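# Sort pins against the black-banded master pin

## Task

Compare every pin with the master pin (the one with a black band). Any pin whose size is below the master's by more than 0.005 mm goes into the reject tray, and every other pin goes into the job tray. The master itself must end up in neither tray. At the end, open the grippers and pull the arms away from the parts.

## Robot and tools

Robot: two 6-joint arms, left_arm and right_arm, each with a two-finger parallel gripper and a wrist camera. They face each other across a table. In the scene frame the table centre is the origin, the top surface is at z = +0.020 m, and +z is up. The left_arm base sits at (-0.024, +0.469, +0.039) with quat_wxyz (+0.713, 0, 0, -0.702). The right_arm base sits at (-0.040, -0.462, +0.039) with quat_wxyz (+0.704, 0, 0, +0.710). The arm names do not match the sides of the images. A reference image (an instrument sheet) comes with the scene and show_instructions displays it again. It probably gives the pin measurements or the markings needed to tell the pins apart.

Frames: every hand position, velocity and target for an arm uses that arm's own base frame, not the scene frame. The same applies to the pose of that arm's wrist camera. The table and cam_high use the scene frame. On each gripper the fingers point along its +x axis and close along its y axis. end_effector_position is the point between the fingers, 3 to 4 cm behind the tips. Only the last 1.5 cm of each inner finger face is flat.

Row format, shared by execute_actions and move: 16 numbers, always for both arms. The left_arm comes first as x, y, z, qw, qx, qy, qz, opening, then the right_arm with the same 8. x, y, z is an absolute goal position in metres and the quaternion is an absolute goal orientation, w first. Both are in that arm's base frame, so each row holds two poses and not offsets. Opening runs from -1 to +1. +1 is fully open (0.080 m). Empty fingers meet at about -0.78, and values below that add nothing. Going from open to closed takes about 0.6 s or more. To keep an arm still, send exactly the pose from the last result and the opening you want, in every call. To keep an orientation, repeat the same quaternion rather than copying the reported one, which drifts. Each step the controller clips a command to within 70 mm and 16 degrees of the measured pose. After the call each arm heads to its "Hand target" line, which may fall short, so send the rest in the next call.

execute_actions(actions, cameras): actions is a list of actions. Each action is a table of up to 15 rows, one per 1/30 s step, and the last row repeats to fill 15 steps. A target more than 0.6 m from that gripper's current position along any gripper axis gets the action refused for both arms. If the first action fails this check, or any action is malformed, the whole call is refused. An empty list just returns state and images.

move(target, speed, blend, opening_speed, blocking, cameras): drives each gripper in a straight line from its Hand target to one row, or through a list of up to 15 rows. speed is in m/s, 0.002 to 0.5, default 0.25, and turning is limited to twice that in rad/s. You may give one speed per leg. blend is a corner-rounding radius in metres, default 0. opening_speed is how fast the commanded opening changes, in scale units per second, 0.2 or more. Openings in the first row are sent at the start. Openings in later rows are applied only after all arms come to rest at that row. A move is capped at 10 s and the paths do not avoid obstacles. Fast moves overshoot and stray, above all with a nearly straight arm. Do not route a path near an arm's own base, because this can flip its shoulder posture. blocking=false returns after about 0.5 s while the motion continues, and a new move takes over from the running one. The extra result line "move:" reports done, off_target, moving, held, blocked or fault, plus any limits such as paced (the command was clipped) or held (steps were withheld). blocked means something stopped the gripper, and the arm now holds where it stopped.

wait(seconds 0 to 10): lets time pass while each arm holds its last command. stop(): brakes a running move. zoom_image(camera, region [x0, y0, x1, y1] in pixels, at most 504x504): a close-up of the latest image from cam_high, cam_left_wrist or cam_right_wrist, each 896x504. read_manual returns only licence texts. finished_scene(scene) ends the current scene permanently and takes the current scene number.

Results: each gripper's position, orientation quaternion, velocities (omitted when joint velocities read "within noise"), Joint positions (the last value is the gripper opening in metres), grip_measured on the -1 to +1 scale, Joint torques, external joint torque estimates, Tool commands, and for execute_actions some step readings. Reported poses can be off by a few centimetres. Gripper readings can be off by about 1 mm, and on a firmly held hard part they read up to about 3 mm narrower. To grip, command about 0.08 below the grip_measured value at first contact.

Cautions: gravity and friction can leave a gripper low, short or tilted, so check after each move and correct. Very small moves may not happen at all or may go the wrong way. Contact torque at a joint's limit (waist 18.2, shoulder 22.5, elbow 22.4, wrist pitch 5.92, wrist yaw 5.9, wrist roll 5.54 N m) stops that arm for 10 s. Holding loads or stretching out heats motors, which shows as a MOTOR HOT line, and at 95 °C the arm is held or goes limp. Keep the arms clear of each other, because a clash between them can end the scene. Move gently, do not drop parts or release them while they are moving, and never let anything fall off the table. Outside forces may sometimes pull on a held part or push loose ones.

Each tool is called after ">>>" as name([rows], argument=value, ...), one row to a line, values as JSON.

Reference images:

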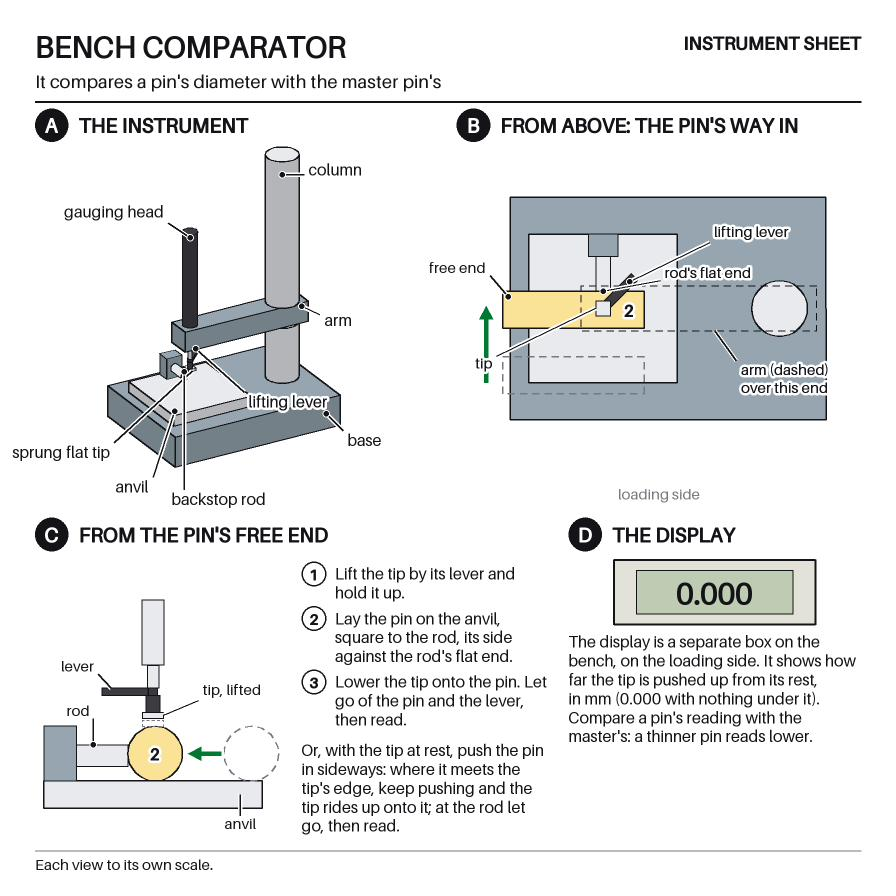

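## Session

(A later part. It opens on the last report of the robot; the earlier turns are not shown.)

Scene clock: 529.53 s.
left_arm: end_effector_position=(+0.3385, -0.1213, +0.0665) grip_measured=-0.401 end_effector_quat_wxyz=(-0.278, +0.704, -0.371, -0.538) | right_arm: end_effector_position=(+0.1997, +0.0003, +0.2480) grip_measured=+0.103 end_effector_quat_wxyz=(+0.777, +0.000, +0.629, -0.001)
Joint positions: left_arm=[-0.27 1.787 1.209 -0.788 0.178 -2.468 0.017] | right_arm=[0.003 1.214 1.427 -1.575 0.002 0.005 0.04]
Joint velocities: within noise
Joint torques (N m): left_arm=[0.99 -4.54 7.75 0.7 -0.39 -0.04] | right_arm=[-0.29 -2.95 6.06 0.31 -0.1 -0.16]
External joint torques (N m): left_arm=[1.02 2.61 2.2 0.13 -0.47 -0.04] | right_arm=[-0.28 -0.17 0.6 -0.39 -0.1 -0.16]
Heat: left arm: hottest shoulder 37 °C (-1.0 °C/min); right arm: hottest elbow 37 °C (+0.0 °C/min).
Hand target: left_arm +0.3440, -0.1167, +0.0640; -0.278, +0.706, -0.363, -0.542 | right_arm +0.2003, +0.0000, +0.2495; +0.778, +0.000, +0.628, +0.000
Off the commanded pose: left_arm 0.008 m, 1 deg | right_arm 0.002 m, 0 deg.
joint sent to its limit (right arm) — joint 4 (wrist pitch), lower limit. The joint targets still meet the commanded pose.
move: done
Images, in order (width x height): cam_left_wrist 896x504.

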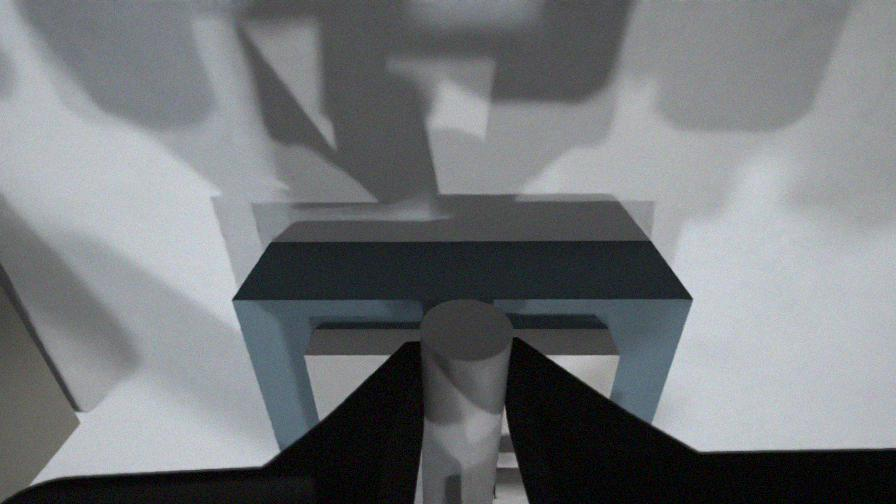

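>>> move([
  [0.3428, -0.1178, 0.0640, 0.2783, -0.7056, 0.3627, 0.5415, -0.48, 0.2003, 0, 0.2495, 0.778, 0, 0.628, 0, 0.1],
  [0.3428, -0.1178, 0.0640, 0.2783, -0.7056, 0.3627, 0.5415, 0.0, 0.2003, 0, 0.2495, 0.778, 0, 0.628, 0, 0.1],
  [0.338, -0.110, 0.11, 0.2783, -0.7056, 0.3627, 0.5415, 0.0, 0.2003, 0, 0.2495, 0.778, 0, 0.628, 0, 0.1],
  [0.235, -0.10, 0.15, 0.2783, -0.7056, 0.3627, 0.5415, 0.0, 0.2003, 0, 0.2495, 0.778, 0, 0.628, 0, 0.1],
], cameras=["cam_high","cam_left_wrist"], speed=[0.03,0.1,0.1,0.2], blend=[0,0,0.02,0], opening_speed=1.5)

>>> zoom_image(camera="cam_left_wrist", region=[50, 360, 200, 450])

>>> zoom_image(camera="cam_high", region=[320, 310, 470, 450])

Scene clock: 548.33 s.
left_arm: end_effector_position=(+0.2386, -0.1008, +0.1515) grip_measured=-0.002 end_effector_quat_wxyz=(-0.278, +0.707, -0.363, -0.539) | right_arm: end_effector_position=(+0.1997, +0.0003, +0.2480) grip_measured=+0.103 end_effector_quat_wxyz=(+0.777, +0.000, +0.629, -0.001)
Joint positions: left_arm=[-0.308 1.339 1.108 -1.124 0.158 -2.517 0.035] | right_arm=[0.003 1.214 1.427 -1.575 0.002 0.005 0.04]
Joint velocities: within noise
Joint torques (N m): left_arm=[-0.24 -5.03 5.1 0.44 -0.08 -0.13] | right_arm=[-0.36 -3 6.05 0.33 -0.09 -0.17]
External joint torques (N m): left_arm=[-0.24 -0.87 -0.76 -0.15 -0.15 -0.12] | right_arm=[-0.36 -0.22 0.59 -0.37 -0.09 -0.17]
Heat: left arm: hottest shoulder 36 °C (-1.0 °C/min); right arm: hottest elbow 37 °C (+0.0 °C/min).
Hand target: left_arm +0.2350, -0.1001, +0.1499; -0.278, +0.705, -0.363, -0.542 | right_arm +0.2003, +0.0000, +0.2495; +0.778, +0.000, +0.628, +0.000
Off the commanded pose: left_arm 0.004 m, 0 deg | right_arm 0.002 m, 0 deg.
joint sent to its limit (right arm) — joint 4 (wrist pitch), lower limit. The joint targets still meet the commanded pose.
move: done
Images, in order (width x height): cam_high 896x504, cam_left_wrist 896x504.

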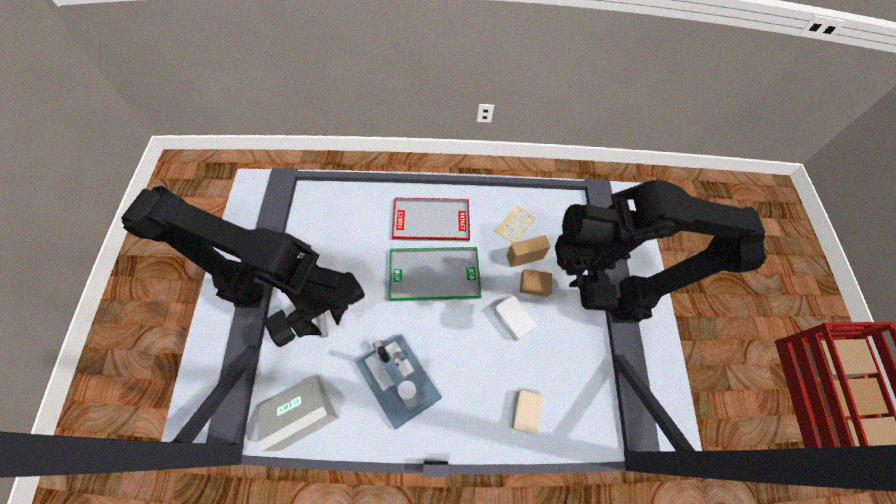

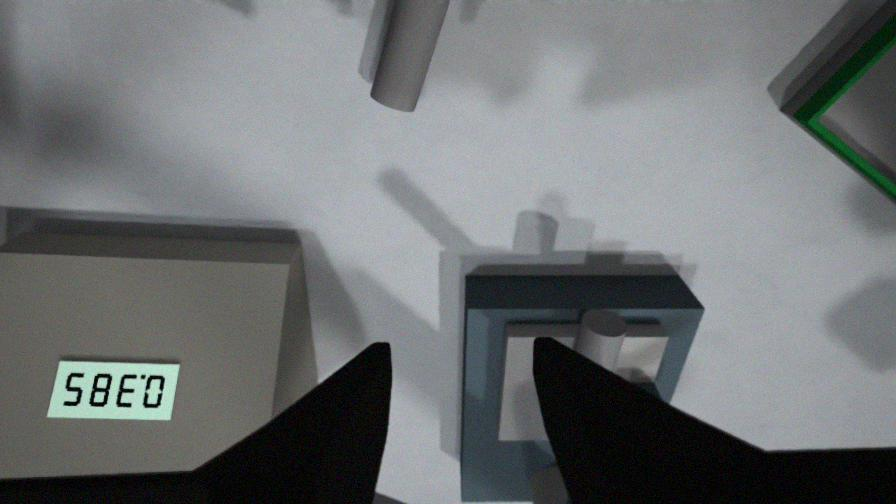

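Scaled by 3.360 from the camera's 896x504 image, which has a finer 1280x720 frame.

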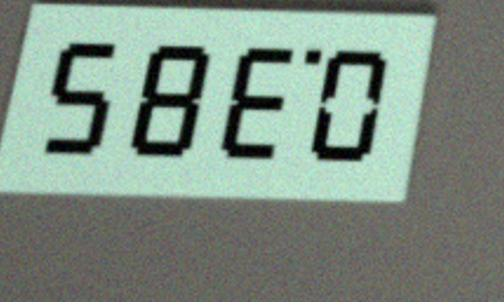

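Scaled by 3.360 from the camera's 896x504 image, which has a finer 1280x720 frame.

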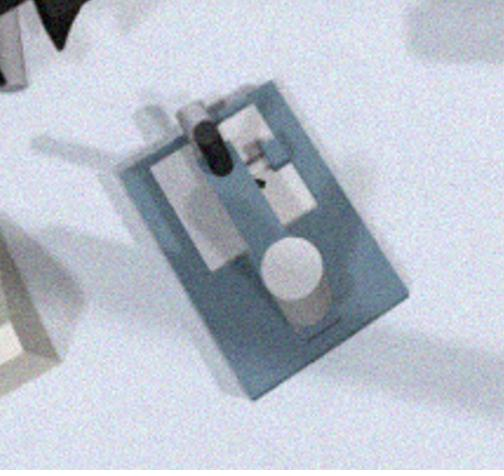

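>>> move([
  [0.335, -0.110, 0.12, 0.2783, -0.7056, 0.3627, 0.5415, 0.0, 0.2003, 0, 0.2495, 0.778, 0, 0.628, 0, 0.1],
  [0.338, -0.1195, 0.0615, 0.2783, -0.7056, 0.3627, 0.5415, 0.0, 0.2003, 0, 0.2495, 0.778, 0, 0.628, 0, 0.1],
  [0.338, -0.1195, 0.0615, 0.2783, -0.7056, 0.3627, 0.5415, -0.48, 0.2003, 0, 0.2495, 0.778, 0, 0.628, 0, 0.1],
  [0.302, -0.146, 0.065, 0.2783, -0.7056, 0.3627, 0.5415, -0.48, 0.2003, 0, 0.2495, 0.778, 0, 0.628, 0, 0.1],
  [0.26, -0.08, 0.14, 0.2783, -0.7056, 0.3627, 0.5415, -0.48, 0.2003, 0, 0.2495, 0.778, 0, 0.628, 0, 0.1],
  [0.28, 0.12, 0.14, 0.2588, -0.7092, 0.3373, 0.5442, -0.48, 0.2003, 0, 0.2495, 0.778, 0, 0.628, 0, 0.1],
  [0.385, 0.245, 0.065, 0, -0.7934, 0, 0.6088, -0.48, 0.2003, 0, 0.2495, 0.778, 0, 0.628, 0, 0.1],
], cameras=["cam_high","cam_left_wrist"], speed=[0.2,0.1,0.1,0.1,0.2,0.25,0.2], blend=[0.015,0,0,0.01,0.03,0.05,0], opening_speed=1.5)

Scene clock: 589.43 s.
left_arm: end_effector_position=(+0.3812, +0.2409, +0.0627) grip_measured=-0.393 end_effector_quat_wxyz=(+0.001, +0.790, -0.004, -0.613) | right_arm: end_effector_position=(+0.1997, +0.0003, +0.2480) grip_measured=+0.103 end_effector_quat_wxyz=(+0.777, +0.000, +0.629, -0.001)
Joint positions: left_arm=[0.614 2.13 1.681 -0.919 0.151 -2.539 0.017] | right_arm=[0.003 1.214 1.427 -1.575 0.002 0.005 0.04]
Joint velocities: within noise
Joint torques (N m): left_arm=[0.2 -7.97 8.85 0.61 0 -0.11] | right_arm=[-0.22 -3.05 6.02 0.31 -0.08 -0.15]
External joint torques (N m): left_arm=[0.21 1.66 3.14 0.04 -0.07 -0.11] | right_arm=[-0.22 -0.23 0.54 -0.38 -0.08 -0.15]
Heat: left arm: hottest shoulder 35 °C (-2.0 °C/min); right arm: hottest elbow 37 °C (+0.0 °C/min).
Hand target: left_arm +0.3849, +0.2450, +0.0651; +0.000, +0.793, +0.000, -0.609 | right_arm +0.2003, +0.0000, +0.2495; +0.778, +0.000, +0.628, +0.000
Off the commanded pose: left_arm 0.006 m, 1 deg | right_arm 0.002 m, 0 deg.
joint sent to its limit (right arm) — joint 4 (wrist pitch), lower limit. The joint targets still meet the commanded pose.
move: done
Images, in order (width x height): cam_high 896x504, cam_left_wrist 896x504.

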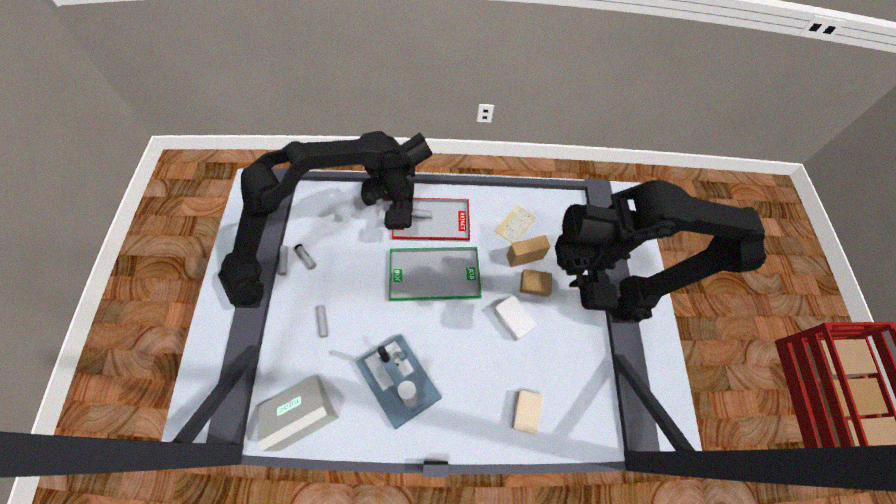

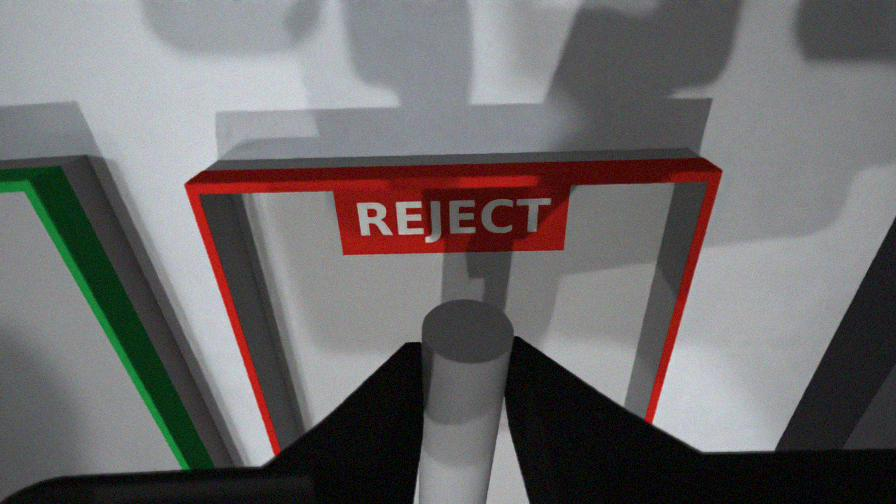

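>>> move([
  [0.388, 0.243, 0.024, 0, -0.7934, 0, 0.6088, -0.48, 0.2003, 0, 0.2495, 0.778, 0, 0.628, 0, 0.1],
], cameras=["cam_left_wrist"], speed=0.06)

Scene clock: 604.37 s.
left_arm: end_effector_position=(+0.3904, +0.2466, +0.0348) grip_measured=-0.393 end_effector_quat_wxyz=(-0.005, +0.800, +0.005, -0.600) | right_arm: end_effector_position=(+0.1997, +0.0003, +0.2480) grip_measured=+0.103 end_effector_quat_wxyz=(+0.777, +0.000, +0.629, -0.001)
Joint positions: left_arm=[0.612 2.171 1.623 -0.782 0.149 -2.547 0.017] | right_arm=[0.003 1.214 1.427 -1.575 0.002 0.005 0.04]
Joint velocities: within noise
Joint torques (N m): left_arm=[-0.34 -7.25 4.68 0.87 0 -0.13] | right_arm=[-0.26 -3.02 6.03 0.31 -0.1 -0.12]
External joint torques (N m): left_arm=[-0.35 2.56 -0.94 0.25 -0.07 -0.13] | right_arm=[-0.26 -0.23 0.58 -0.37 -0.09 -0.12]
Heat: left arm: hottest shoulder 38 °C (+2.0 °C/min); right arm: hottest elbow 37 °C (+0.0 °C/min).
Hand target: left_arm +0.3878, +0.2429, +0.0242; +0.000, +0.793, +0.000, -0.609 | right_arm +0.2003, +0.0000, +0.2495; +0.778, +0.000, +0.628, +0.000
Off the commanded pose: left_arm 0.012 m, 1 deg | right_arm 0.002 m, 0 deg.
joint sent to its limit (right arm) — joint 4 (wrist pitch), lower limit. The joint targets still meet the commanded pose.
move: off_target (left_arm)
Images, in order (width x height): cam_left_wrist 896x504.

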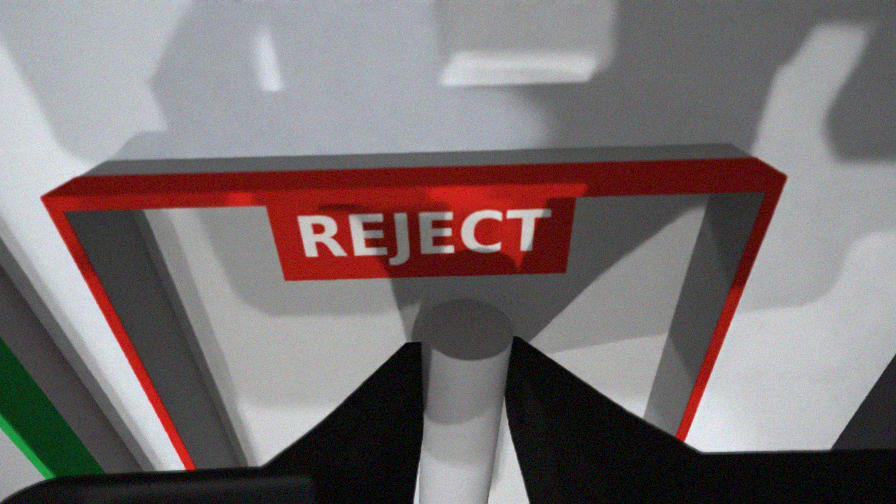

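>>> move([
  [0.388, 0.243, 0.0265, 0, -0.7934, 0, 0.6088, -0.48, 0.2003, 0, 0.2495, 0.778, 0, 0.628, 0, 0.1],
  [0.388, 0.243, 0.0265, 0, -0.7934, 0, 0.6088, -0.1, 0.2003, 0, 0.2495, 0.778, 0, 0.628, 0, 0.1],
  [0.38, 0.243, 0.11, 0, -0.7934, 0, 0.6088, -0.1, 0.2003, 0, 0.2495, 0.778, 0, 0.628, 0, 0.1],
  [0.28, 0.10, 0.16, 0.2783, -0.7056, 0.3627, 0.5415, 0.1, 0.2003, 0, 0.2495, 0.778, 0, 0.628, 0, 0.1],
  [0.192, -0.020, 0.08, 0.3748, -0.6252, 0.4885, 0.4797, 0.1, 0.2003, 0, 0.2495, 0.778, 0, 0.628, 0, 0.1],
], cameras=["cam_high","cam_left_wrist"], speed=[0.04,0.1,0.12,0.25,0.2], blend=[0,0,0.02,0.03,0], opening_speed=0.8)

Scene clock: 625.33 s.
left_arm: end_effector_position=(+0.1948, -0.0190, +0.0817) grip_measured=+0.098 end_effector_quat_wxyz=(-0.375, +0.626, -0.488, -0.479) | right_arm: end_effector_position=(+0.1997, +0.0003, +0.2480) grip_measured=+0.103 end_effector_quat_wxyz=(+0.777, +0.000, +0.629, -0.001)
Joint positions: left_arm=[0.101 1.255 0.776 -1.05 0.259 -1.72 0.039] | right_arm=[0.003 1.214 1.427 -1.575 0.002 0.005 0.04]
Joint velocities: within noise
Joint torques (N m): left_arm=[-0.23 -3.78 4.68 0.45 0.08 -0.12] | right_arm=[-0.33 -3.01 6.07 0.31 -0.09 -0.13]
External joint torques (N m): left_arm=[-0.22 -0.64 -0.75 0.12 -0.03 -0.11] | right_arm=[-0.31 -0.23 0.61 -0.39 -0.09 -0.13]
Heat: left arm: hottest shoulder 39 °C (+4.0 °C/min); right arm: hottest elbow 38 °C (+1.0 °C/min).
Hand target: left_arm +0.1920, -0.0200, +0.0800; -0.375, +0.625, -0.489, -0.480 | right_arm +0.2003, +0.0000, +0.2495; +0.778, +0.000, +0.628, +0.000
Off the commanded pose: left_arm 0.003 m, 0 deg | right_arm 0.002 m, 0 deg.
joint sent to its limit (right arm) — joint 4 (wrist pitch), lower limit. The joint targets still meet the commanded pose.
move: done; blend cut to 0 m at target 4; target 2's new opening was sent with left_arm's hand 0.009 m and 1 deg from that target
Images, in order (width x height): cam_high 896x504, cam_left_wrist 896x504.

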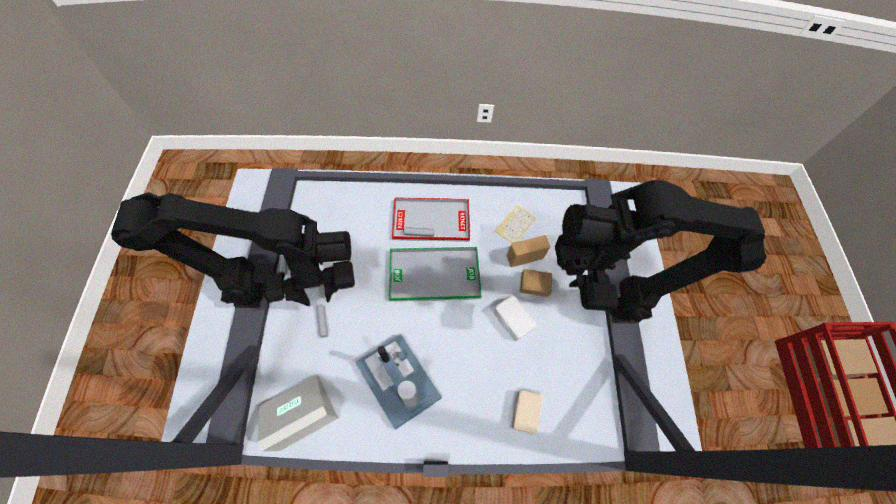

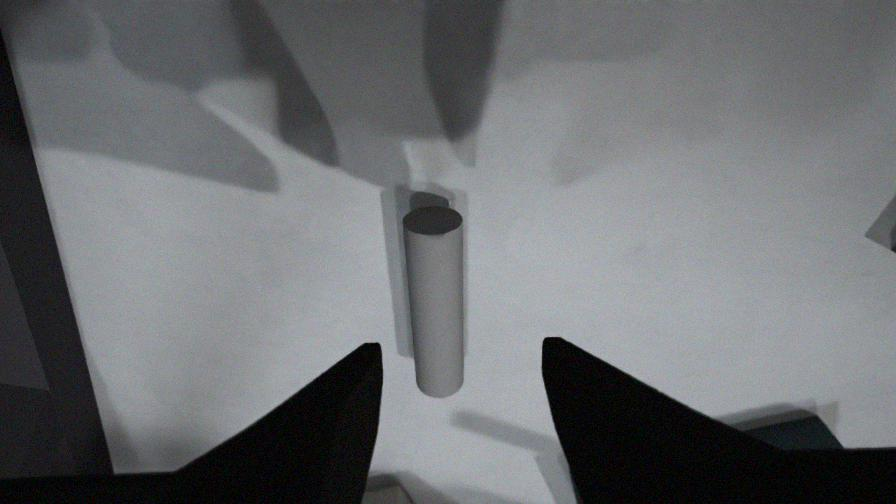

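>>> move([
  [0.1876, -0.0244, 0.045, 0.3587, -0.6411, 0.4675, 0.4919, 0.1, 0.2003, 0, 0.2495, 0.778, 0, 0.628, 0, 0.1],
], cameras=["cam_left_wrist"], speed=0.12)

Scene clock: 641.33 s.
left_arm: end_effector_position=(+0.1912, -0.0239, +0.0489) grip_measured=+0.098 end_effector_quat_wxyz=(-0.362, +0.645, -0.465, -0.487) | right_arm: end_effector_position=(+0.1997, +0.0003, +0.2480) grip_measured=+0.103 end_effector_quat_wxyz=(+0.777, +0.000, +0.629, -0.001)
Joint positions: left_arm=[0.076 1.254 0.637 -0.876 0.257 -1.815 0.039] | right_arm=[0.003 1.214 1.427 -1.575 0.002 0.005 0.04]
Joint velocities: within noise
Joint torques (N m): left_arm=[-0.31 -2.24 4.48 0.49 -0.04 -0.12] | right_arm=[-0.27 -2.98 6.12 0.31 -0.1 -0.14]
External joint torques (N m): left_arm=[-0.29 0.76 -0.82 0.1 -0.16 -0.12] | right_arm=[-0.26 -0.24 0.69 -0.38 -0.1 -0.14]
Heat: left arm: hottest shoulder 37 °C (+2.0 °C/min); right arm: hottest elbow 38 °C (+1.0 °C/min).
Hand target: left_arm +0.1876, -0.0243, +0.0451; -0.359, +0.641, -0.467, -0.492 | right_arm +0.2003, +0.0000, +0.2495; +0.778, +0.000, +0.628, +0.000
Off the commanded pose: left_arm 0.005 m, 1 deg | right_arm 0.002 m, 0 deg.
joint sent to its limit (right arm) — joint 4 (wrist pitch), lower limit. The joint targets still meet the commanded pose.
move: done
Images, in order (width x height): cam_left_wrist 896x504.

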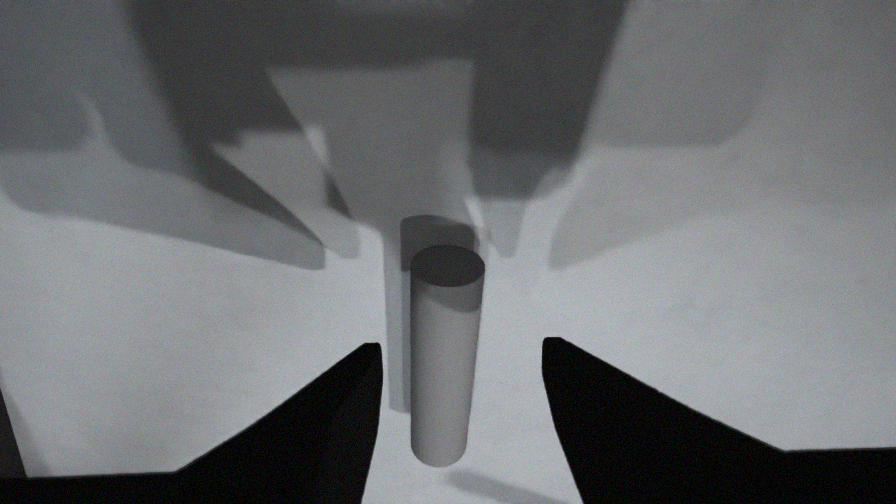

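>>> move([
  [0.1847, -0.0253, 0.0195, 0.3587, -0.6411, 0.4675, 0.4919, 0.1, 0.2003, 0, 0.2495, 0.778, 0, 0.628, 0, 0.1],
], cameras=["cam_left_wrist"], speed=0.06)

Scene clock: 649.33 s.
left_arm: end_effector_position=(+0.1886, -0.0248, +0.0235) grip_measured=+0.098 end_effector_quat_wxyz=(-0.362, +0.645, -0.465, -0.486) | right_arm: end_effector_position=(+0.1997, +0.0003, +0.2480) grip_measured=+0.103 end_effector_quat_wxyz=(+0.777, +0.000, +0.629, -0.001)
Joint positions: left_arm=[0.071 1.296 0.553 -0.748 0.257 -1.819 0.039] | right_arm=[0.003 1.214 1.427 -1.575 0.002 0.005 0.04]
Joint velocities: within noise
Joint torques (N m): left_arm=[-0.31 -2 4.19 0.51 -0.03 -0.12] | right_arm=[-0.29 -3 6.04 0.31 -0.09 -0.16]
External joint torques (N m): left_arm=[-0.3 0.99 -0.76 0.14 -0.15 -0.12] | right_arm=[-0.31 -0.23 0.58 -0.39 -0.09 -0.16]
Heat: left arm: hottest shoulder 36 °C (+1.0 °C/min); right arm: hottest elbow 38 °C (+1.0 °C/min).
Hand target: left_arm +0.1846, -0.0253, +0.0195; -0.359, +0.641, -0.468, -0.492 | right_arm +0.2003, +0.0000, +0.2495; +0.778, +0.000, +0.628, +0.000
Off the commanded pose: left_arm 0.006 m, 1 deg | right_arm 0.002 m, 0 deg.
joint sent to its limit (right arm) — joint 4 (wrist pitch), lower limit. The joint targets still meet the commanded pose.
move: done
Images, in order (width x height): cam_left_wrist 896x504.

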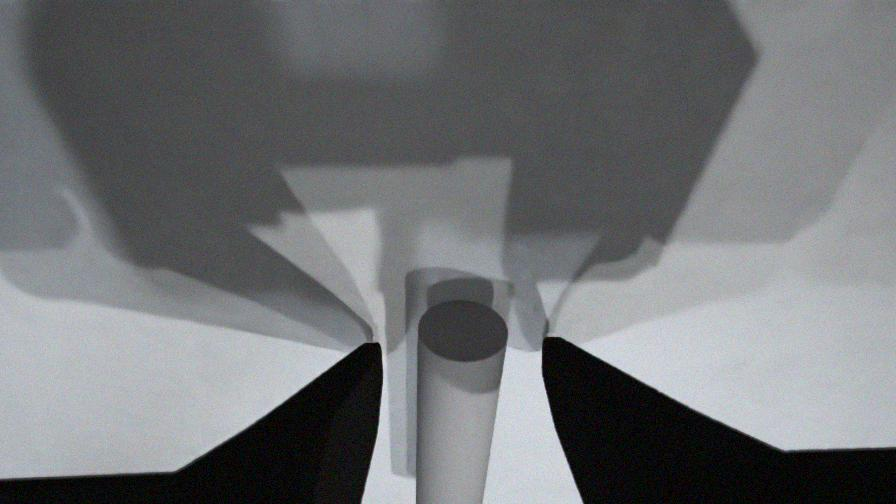

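>>> move([
  [0.1847, -0.0253, 0.0195, 0.3587, -0.6411, 0.4675, 0.4919, -0.48, 0.2003, 0, 0.2495, 0.778, 0, 0.628, 0, 0.1],
  [0.19, -0.02, 0.10, 0.3587, -0.6411, 0.4675, 0.4919, -0.48, 0.2003, 0, 0.2495, 0.778, 0, 0.628, 0, 0.1],
  [0.24, -0.07, 0.14, 0.2783, -0.7056, 0.3627, 0.5415, -0.48, 0.2003, 0, 0.2495, 0.778, 0, 0.628, 0, 0.1],
  [0.303, -0.147, 0.095, 0.2783, -0.7056, 0.3627, 0.5415, -0.48, 0.2003, 0, 0.2495, 0.778, 0, 0.628, 0, 0.1],
  [0.3115, -0.1412, 0.0632, 0.2783, -0.7056, 0.3627, 0.5415, -0.48, 0.2003, 0, 0.2495, 0.778, 0, 0.628, 0, 0.1],
], cameras=["cam_high","cam_left_wrist"], speed=[0.1,0.15,0.25,0.15,0.06], blend=[0,0.02,0.02,0.005,0], opening_speed=1.5)

>>> move([
  [0.3350, -0.1235, 0.0632, 0.2783, -0.7056, 0.3627, 0.5415, -0.48, 0.2003, 0, 0.2495, 0.778, 0, 0.628, 0, 0.1],
  [0.3442, -0.1168, 0.0632, 0.2783, -0.7056, 0.3627, 0.5415, -0.48, 0.2003, 0, 0.2495, 0.778, 0, 0.628, 0, 0.1],
], cameras=["cam_left_wrist"], speed=[0.05,0.03], blend=[0.003,0])

Scene clock: 670.27 s.
left_arm: end_effector_position=(+0.3136, -0.1430, +0.0695) grip_measured=-0.406 end_effector_quat_wxyz=(-0.280, +0.710, -0.362, -0.535) | right_arm: end_effector_position=(+0.1997, +0.0003, +0.2480) grip_measured=+0.103 end_effector_quat_wxyz=(+0.777, +0.000, +0.629, -0.001)
Joint positions: left_arm=[-0.366 1.707 1.123 -0.751 0.142 -2.573 0.017] | right_arm=[0.003 1.214 1.427 -1.575 0.002 0.005 0.04]
Joint velocities: within noise
Joint torques (N m): left_arm=[0.26 -4.87 4.95 0.87 0.08 0.04] | right_arm=[-0.36 -2.98 6.04 0.29 -0.08 -0.15]
External joint torques (N m): left_arm=[0.23 1.69 -0.64 0.24 0.03 0.04] | right_arm=[-0.34 -0.16 0.55 -0.4 -0.09 -0.15]
Heat: left arm: hottest shoulder 34 °C (-4.0 °C/min); right arm: hottest elbow 38 °C (+0.0 °C/min).
Hand target: left_arm +0.3114, -0.1412, +0.0633; -0.278, +0.706, -0.363, -0.542 | right_arm +0.2003, +0.0000, +0.2495; +0.778, +0.000, +0.628, +0.000
Off the commanded pose: left_arm 0.007 m, 1 deg | right_arm 0.002 m, 0 deg.
joint sent to its limit (right arm) — joint 4 (wrist pitch), lower limit. The joint targets still meet the commanded pose.
move: done
Images, in order (width x height): cam_high 896x504, cam_left_wrist 896x504.

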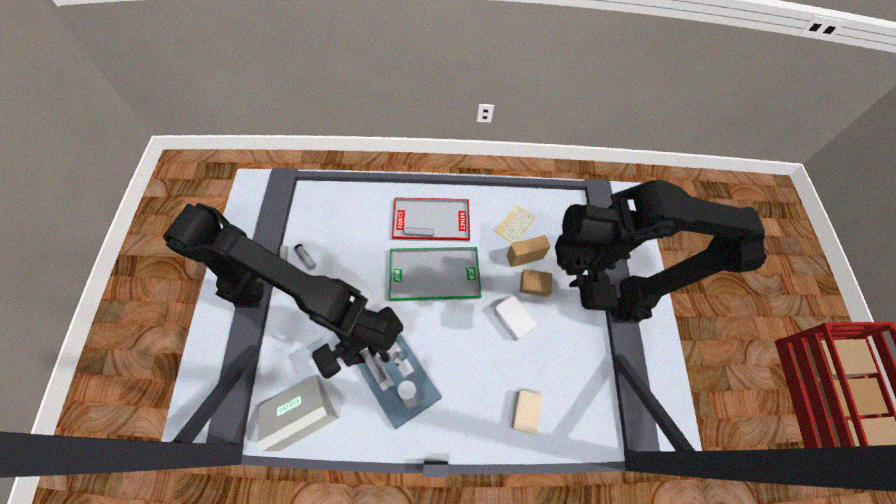

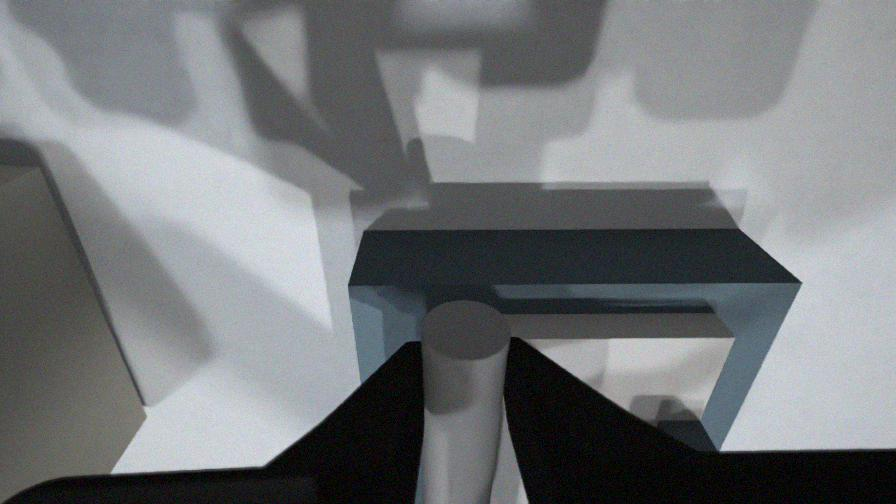

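Scene clock: 671.57 s.
left_arm: end_effector_position=(+0.3398, -0.1227, +0.0686) grip_measured=-0.406 end_effector_quat_wxyz=(-0.278, +0.707, -0.372, -0.534) | right_arm: end_effector_position=(+0.1997, +0.0003, +0.2480) grip_measured=+0.103 end_effector_quat_wxyz=(+0.777, +0.000, +0.629, -0.001)
Joint positions: left_arm=[-0.272 1.784 1.212 -0.784 0.181 -2.468 0.017] | right_arm=[0.003 1.214 1.427 -1.575 0.002 0.005 0.04]
Joint velocities: within noise
Joint torques (N m): left_arm=[1.16 -4.26 7.22 0.77 -0.49 0] | right_arm=[-0.31 -3 6 0.31 -0.09 -0.14]
External joint torques (N m): left_arm=[1.15 2.83 1.68 0.18 -0.56 0] | right_arm=[-0.29 -0.27 0.59 -0.38 -0.1 -0.15]
Heat: left arm: hottest shoulder 34 °C (-4.0 °C/min); right arm: hottest elbow 38 °C (+0.0 °C/min).
Hand target: left_arm +0.3441, -0.1167, +0.0633; -0.278, +0.706, -0.363, -0.541 | right_arm +0.2003, +0.0000, +0.2495; +0.778, +0.000, +0.628, +0.000
Off the commanded pose: left_arm 0.009 m, 1 deg | right_arm 0.002 m, 0 deg.
joint sent to its limit (right arm) — joint 4 (wrist pitch), lower limit. The joint targets still meet the commanded pose.
move: off_target (left_arm)
Images, in order (width x height): cam_left_wrist 896x504.

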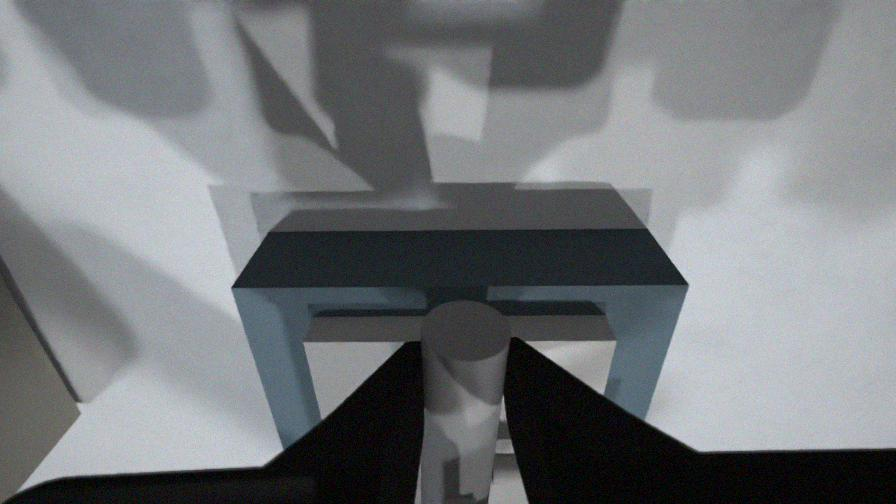

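>>> move([
  [0.3430, -0.1177, 0.0668, 0.2783, -0.7056, 0.3627, 0.5415, -0.48, 0.2003, 0, 0.2495, 0.778, 0, 0.628, 0, 0.1],
  [0.3430, -0.1177, 0.0668, 0.2783, -0.7056, 0.3627, 0.5415, 0.0, 0.2003, 0, 0.2495, 0.778, 0, 0.628, 0, 0.1],
  [0.338, -0.110, 0.11, 0.2783, -0.7056, 0.3627, 0.5415, 0.0, 0.2003, 0, 0.2495, 0.778, 0, 0.628, 0, 0.1],
  [0.235, -0.10, 0.15, 0.2783, -0.7056, 0.3627, 0.5415, 0.0, 0.2003, 0, 0.2495, 0.778, 0, 0.628, 0, 0.1],
], cameras=["cam_high","cam_left_wrist"], speed=[0.03,0.1,0.1,0.2], blend=[0,0,0.02,0], opening_speed=1.5)

>>> zoom_image(camera="cam_left_wrist", region=[50, 360, 200, 450])

>>> zoom_image(camera="cam_high", region=[320, 310, 470, 450])

Scene clock: 695.30 s.
left_arm: end_effector_position=(+0.2386, -0.1008, +0.1515) grip_measured=-0.002 end_effector_quat_wxyz=(-0.278, +0.707, -0.363, -0.539) | right_arm: end_effector_position=(+0.1997, +0.0003, +0.2480) grip_measured=+0.103 end_effector_quat_wxyz=(+0.777, +0.000, +0.629, -0.001)
Joint positions: left_arm=[-0.308 1.339 1.108 -1.124 0.158 -2.517 0.035] | right_arm=[0.003 1.214 1.427 -1.575 0.002 0.005 0.04]
Joint velocities: within noise
Joint torques (N m): left_arm=[-0.35 -4.85 5.07 0.42 -0.08 -0.13] | right_arm=[-0.25 -3.06 6.1 0.31 -0.11 -0.15]
External joint torques (N m): left_arm=[-0.37 -0.67 -0.84 -0.18 -0.15 -0.13] | right_arm=[-0.26 -0.3 0.63 -0.4 -0.1 -0.15]
Heat: left arm: hottest wrist pitch 35 °C (+0.0 °C/min); right arm: hottest elbow 38 °C (+0.0 °C/min).
Hand target: left_arm +0.2350, -0.1001, +0.1499; -0.278, +0.705, -0.363, -0.542 | right_arm +0.2003, +0.0000, +0.2495; +0.778, +0.000, +0.628, +0.000
Off the commanded pose: left_arm 0.004 m, 0 deg | right_arm 0.002 m, 0 deg.
joint sent to its limit (right arm) — joint 4 (wrist pitch), lower limit. The joint targets still meet the commanded pose.
move: done
Images, in order (width x height): cam_high 896x504, cam_left_wrist 896x504.

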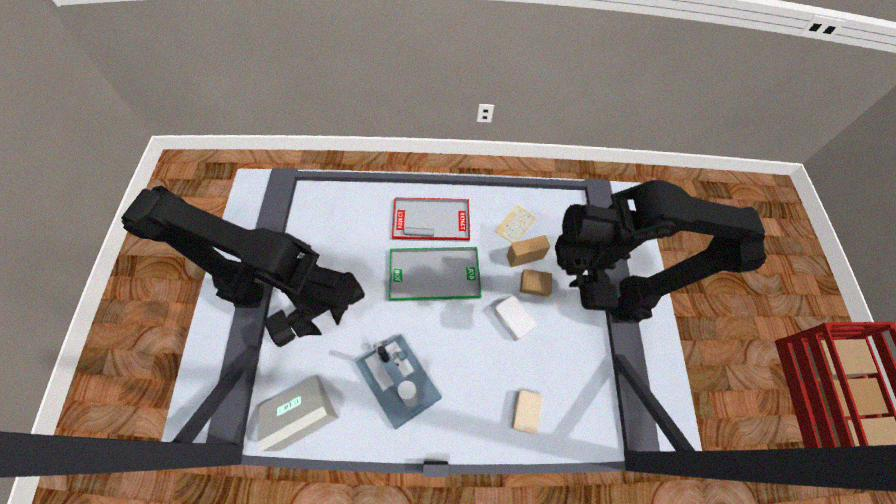

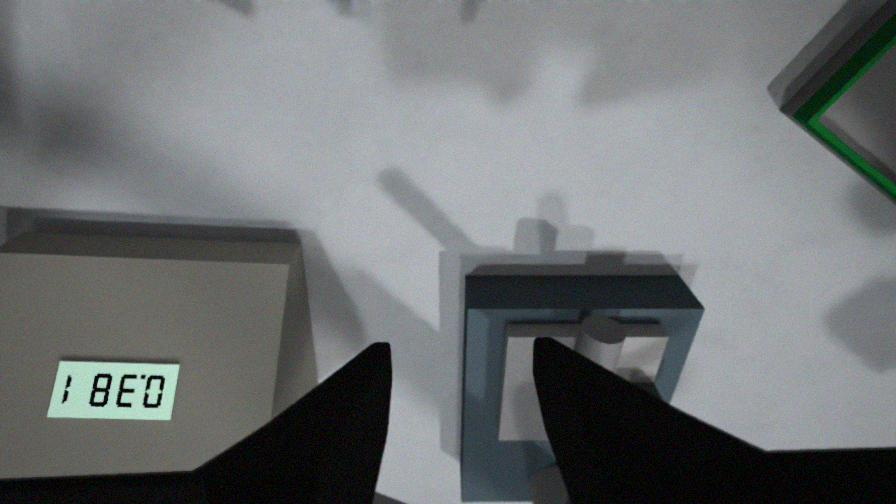

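Scaled by 3.360 from the camera's 896x504 image, which has a finer 1280x720 frame.

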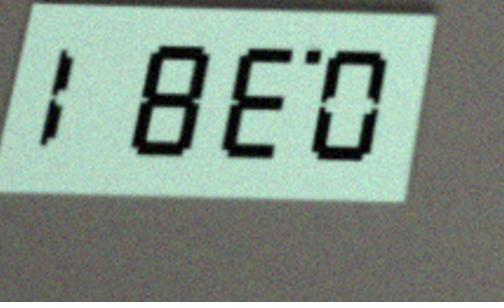

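Scaled by 3.360 from the camera's 896x504 image, which has a finer 1280x720 frame.

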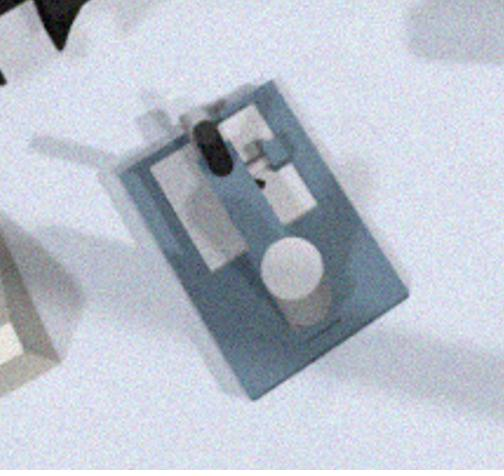

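>>> move([
  [0.335, -0.110, 0.12, 0.2783, -0.7056, 0.3627, 0.5415, 0.0, 0.2003, 0, 0.2495, 0.778, 0, 0.628, 0, 0.1],
  [0.338, -0.1195, 0.0615, 0.2783, -0.7056, 0.3627, 0.5415, 0.0, 0.2003, 0, 0.2495, 0.778, 0, 0.628, 0, 0.1],
  [0.338, -0.1195, 0.0615, 0.2783, -0.7056, 0.3627, 0.5415, -0.48, 0.2003, 0, 0.2495, 0.778, 0, 0.628, 0, 0.1],
  [0.302, -0.146, 0.065, 0.2783, -0.7056, 0.3627, 0.5415, -0.48, 0.2003, 0, 0.2495, 0.778, 0, 0.628, 0, 0.1],
  [0.26, -0.08, 0.14, 0.2783, -0.7056, 0.3627, 0.5415, -0.48, 0.2003, 0, 0.2495, 0.778, 0, 0.628, 0, 0.1],
  [0.28, 0.12, 0.14, 0.2588, -0.7092, 0.3373, 0.5442, -0.48, 0.2003, 0, 0.2495, 0.778, 0, 0.628, 0, 0.1],
  [0.385, 0.248, 0.065, 0, -0.7934, 0, 0.6088, -0.48, 0.2003, 0, 0.2495, 0.778, 0, 0.628, 0, 0.1],
  [0.388, 0.248, 0.030, 0, -0.7934, 0, 0.6088, -0.48, 0.2003, 0, 0.2495, 0.778, 0, 0.628, 0, 0.1],
], cameras=["cam_high","cam_left_wrist"], speed=[0.2,0.1,0.1,0.1,0.2,0.25,0.2,0.1], blend=[0.015,0,0,0.01,0.03,0.05,0.01,0], opening_speed=1.5)

Scene clock: 734.40 s.
left_arm: end_effector_position=(+0.3898, +0.2497, +0.0366) grip_measured=-0.393 end_effector_quat_wxyz=(-0.004, +0.797, +0.002, -0.604) | right_arm: end_effector_position=(+0.1997, +0.0003, +0.2480) grip_measured=+0.103 end_effector_quat_wxyz=(+0.777, +0.000, +0.629, -0.001)
Joint positions: left_arm=[0.619 2.181 1.65 -0.809 0.151 -2.537 0.017] | right_arm=[0.003 1.214 1.427 -1.575 0.002 0.005 0.04]
Joint velocities: within noise
Joint torques (N m): left_arm=[-0.08 -8.14 5.27 0.78 0.02 -0.12] | right_arm=[-0.31 -3.04 6.1 0.31 -0.09 -0.14]
External joint torques (N m): left_arm=[-0.03 1.82 -0.4 0.17 -0.05 -0.12] | right_arm=[-0.32 -0.23 0.65 -0.37 -0.09 -0.14]
Heat: left arm: hottest shoulder 35 °C (+1.0 °C/min); right arm: hottest elbow 38 °C (+0.0 °C/min).
Hand target: left_arm +0.3881, +0.2479, +0.0302; +0.000, +0.793, +0.000, -0.609 | right_arm +0.2003, +0.0000, +0.2495; +0.778, +0.000, +0.628, +0.000
Off the commanded pose: left_arm 0.007 m, 1 deg | right_arm 0.002 m, 0 deg.
joint sent to its limit (right arm) — joint 4 (wrist pitch), lower limit. The joint targets still meet the commanded pose.
move: done
Images, in order (width x height): cam_high 896x504, cam_left_wrist 896x504.

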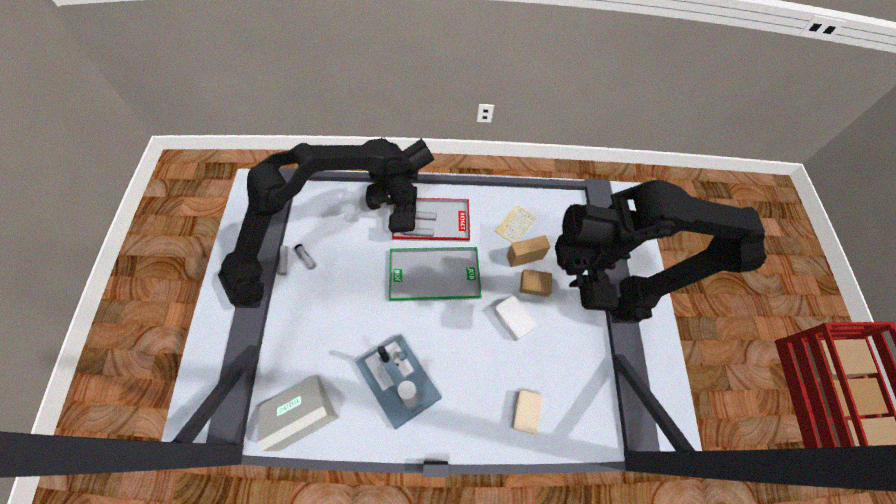

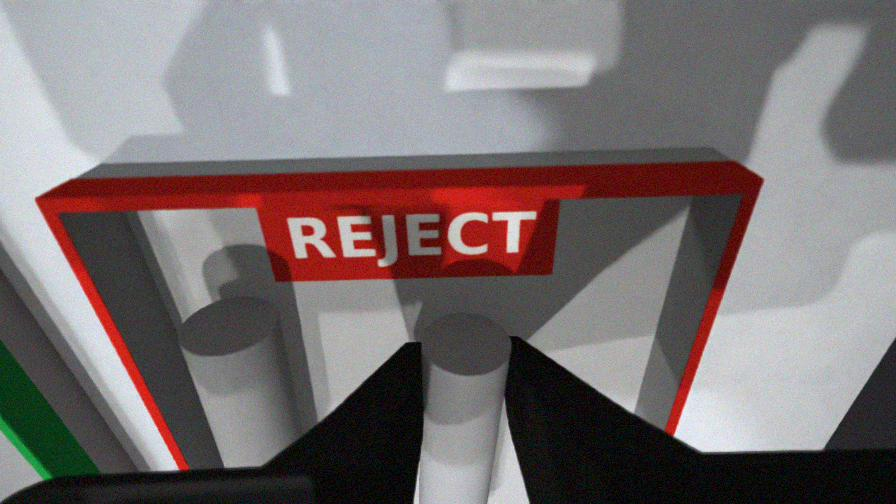

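>>> move([
  [0.388, 0.248, 0.0265, 0, -0.7934, 0, 0.6088, -0.48, 0.2003, 0, 0.2495, 0.778, 0, 0.628, 0, 0.1],
  [0.388, 0.248, 0.0265, 0, -0.7934, 0, 0.6088, -0.1, 0.2003, 0, 0.2495, 0.778, 0, 0.628, 0, 0.1],
  [0.38, 0.248, 0.11, 0, -0.7934, 0, 0.6088, -0.1, 0.2003, 0, 0.2495, 0.778, 0, 0.628, 0, 0.1],
  [0.28, 0.15, 0.18, 0.2783, -0.7056, 0.3627, 0.5415, 0.1, 0.2003, 0, 0.2495, 0.778, 0, 0.628, 0, 0.1],
  [0.15, 0.14, 0.17, 0.3748, -0.6252, 0.4885, 0.4797, 0.1, 0.2003, 0, 0.2495, 0.778, 0, 0.628, 0, 0.1],
], cameras=["cam_high","cam_left_wrist"], speed=[0.04,0.1,0.12,0.25,0.2], blend=[0,0,0.02,0.03,0], opening_speed=0.8)

>>> zoom_image(camera="cam_high", region=[240, 180, 480, 360])

Scene clock: 771.03 s.
left_arm: end_effector_position=(+0.1531, +0.1420, +0.1708) grip_measured=+0.098 end_effector_quat_wxyz=(-0.376, +0.626, -0.487, -0.479) | right_arm: end_effector_position=(+0.1997, +0.0003, +0.2480) grip_measured=+0.103 end_effector_quat_wxyz=(+0.777, +0.000, +0.629, -0.001)
Joint positions: left_arm=[0.898 1.452 1.28 -1.557 0.21 -0.899 0.039] | right_arm=[0.003 1.214 1.427 -1.575 0.002 0.005 0.04]
Joint velocities: within noise
Joint torques (N m): left_arm=[0.28 -5.14 4.54 -0.16 -0.08 0.04] | right_arm=[-0.29 -3.01 6.06 0.32 -0.1 -0.16]
External joint torques (N m): left_arm=[0.28 -0.77 -0.77 -0.23 -0.17 0.04] | right_arm=[-0.31 -0.28 0.65 -0.37 -0.09 -0.16]
Heat: left arm: hottest shoulder 40 °C (+6.1 °C/min); right arm: hottest elbow 38 °C (+0.0 °C/min).
Hand target: left_arm +0.1500, +0.1400, +0.1700; -0.375, +0.625, -0.489, -0.480 | right_arm +0.2003, +0.0000, +0.2495; +0.778, +0.000, +0.628, +0.000
Off the commanded pose: left_arm 0.004 m, 0 deg | right_arm 0.002 m, 0 deg.
joint sent to its limit (right arm) — joint 4 (wrist pitch), lower limit. The joint targets still meet the commanded pose.
move: done; blend cut to 0 m at target 4; target 2's new opening was sent with left_arm's hand 0.010 m and 1 deg from that target
Images, in order (width x height): cam_high 896x504, cam_left_wrist 896x504.

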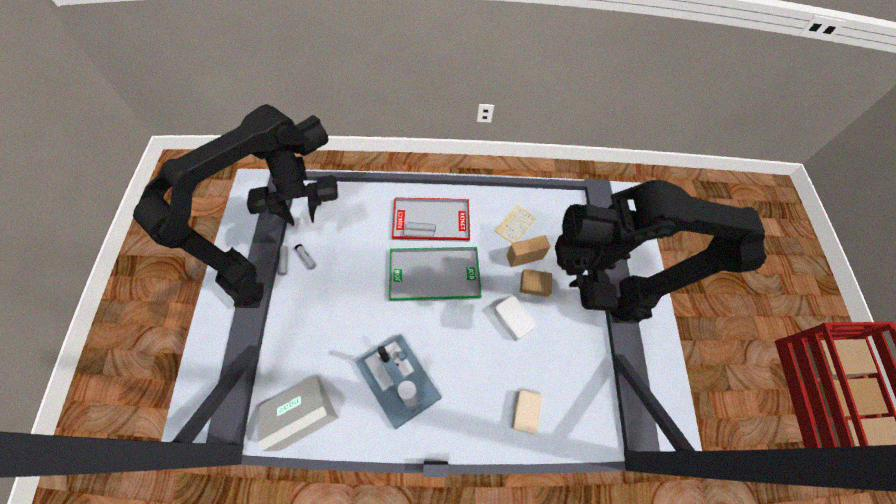

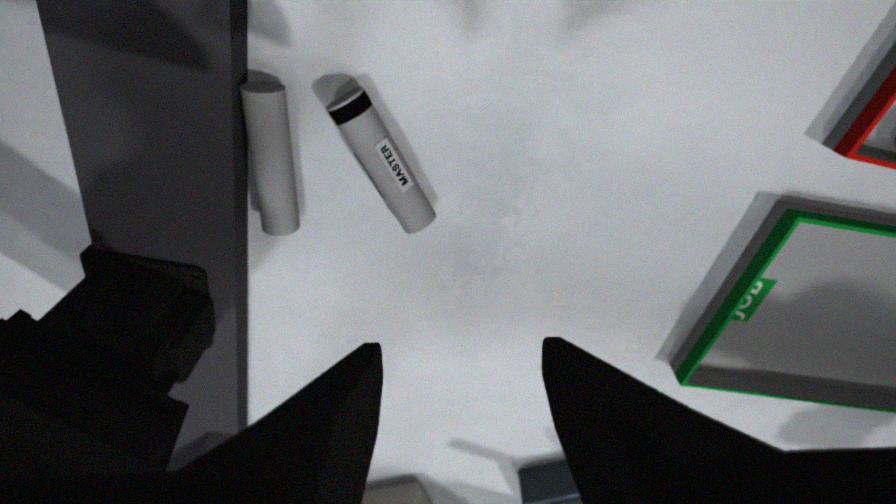

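Scaled by 2.100 from the camera's 896x504 image, which has a finer 1280x720 frame.

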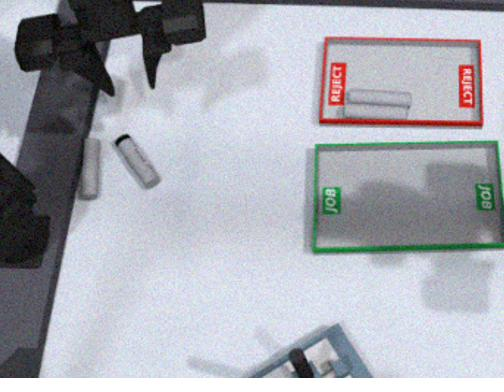

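>>> move([
  [0.107, 0.1435, 0.07, 0.2539, -0.7211, 0.3309, 0.5533, -0.05, 0.2003, 0, 0.2495, 0.778, 0, 0.628, 0, 0.1],
], cameras=["cam_left_wrist"], speed=0.15)

Scene clock: 863.77 s.
left_arm: end_effector_position=(+0.1082, +0.1459, +0.0712) grip_measured=-0.048 end_effector_quat_wxyz=(-0.257, +0.719, -0.332, -0.554) | right_arm: end_effector_position=(+0.1997, +0.0003, +0.2480) grip_measured=+0.103 end_effector_quat_wxyz=(+0.777, +0.000, +0.629, -0.001)
Joint positions: left_arm=[1.127 1.345 0.796 -1.129 0.235 -1.135 0.033] | right_arm=[0.003 1.214 1.427 -1.575 0.002 0.005 0.04]
Joint velocities: within noise
Joint torques (N m): left_arm=[0.26 -4.11 4.31 0.22 0.17 -0.11] | right_arm=[-0.29 -3.02 6.09 0.31 -0.09 -0.13]
External joint torques (N m): left_arm=[0.26 -0.62 -0.87 0.09 0.07 -0.11] | right_arm=[-0.29 -0.23 0.64 -0.38 -0.08 -0.13]
Heat: left arm: hottest shoulder 37 °C (-1.0 °C/min); right arm: hottest elbow 38 °C (+0.0 °C/min).
Hand target: left_arm +0.1071, +0.1436, +0.0701; -0.254, +0.721, -0.331, -0.553 | right_arm +0.2003, +0.0000, +0.2495; +0.778, +0.000, +0.628, +0.000
Off the commanded pose: left_arm 0.003 m, 0 deg | right_arm 0.002 m, 0 deg.
joint sent to its limit (right arm) — joint 4 (wrist pitch), lower limit. The joint targets still meet the commanded pose.
move: done
Images, in order (width x height): cam_left_wrist 896x504.

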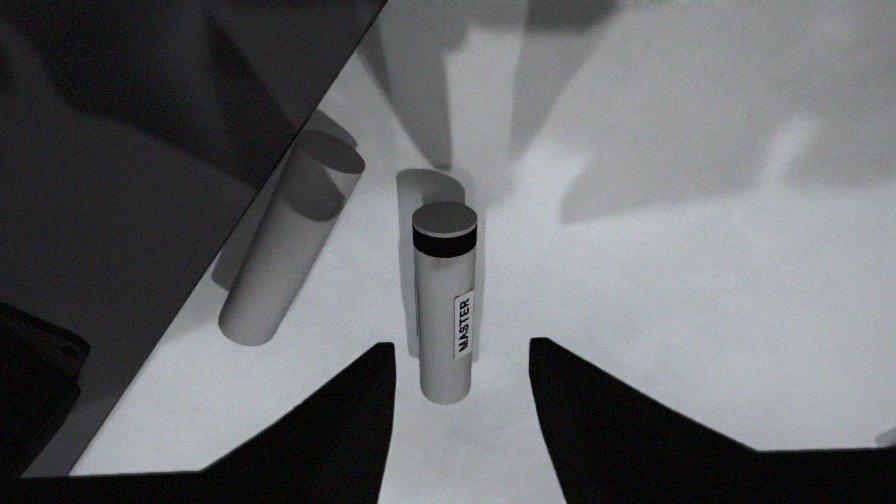

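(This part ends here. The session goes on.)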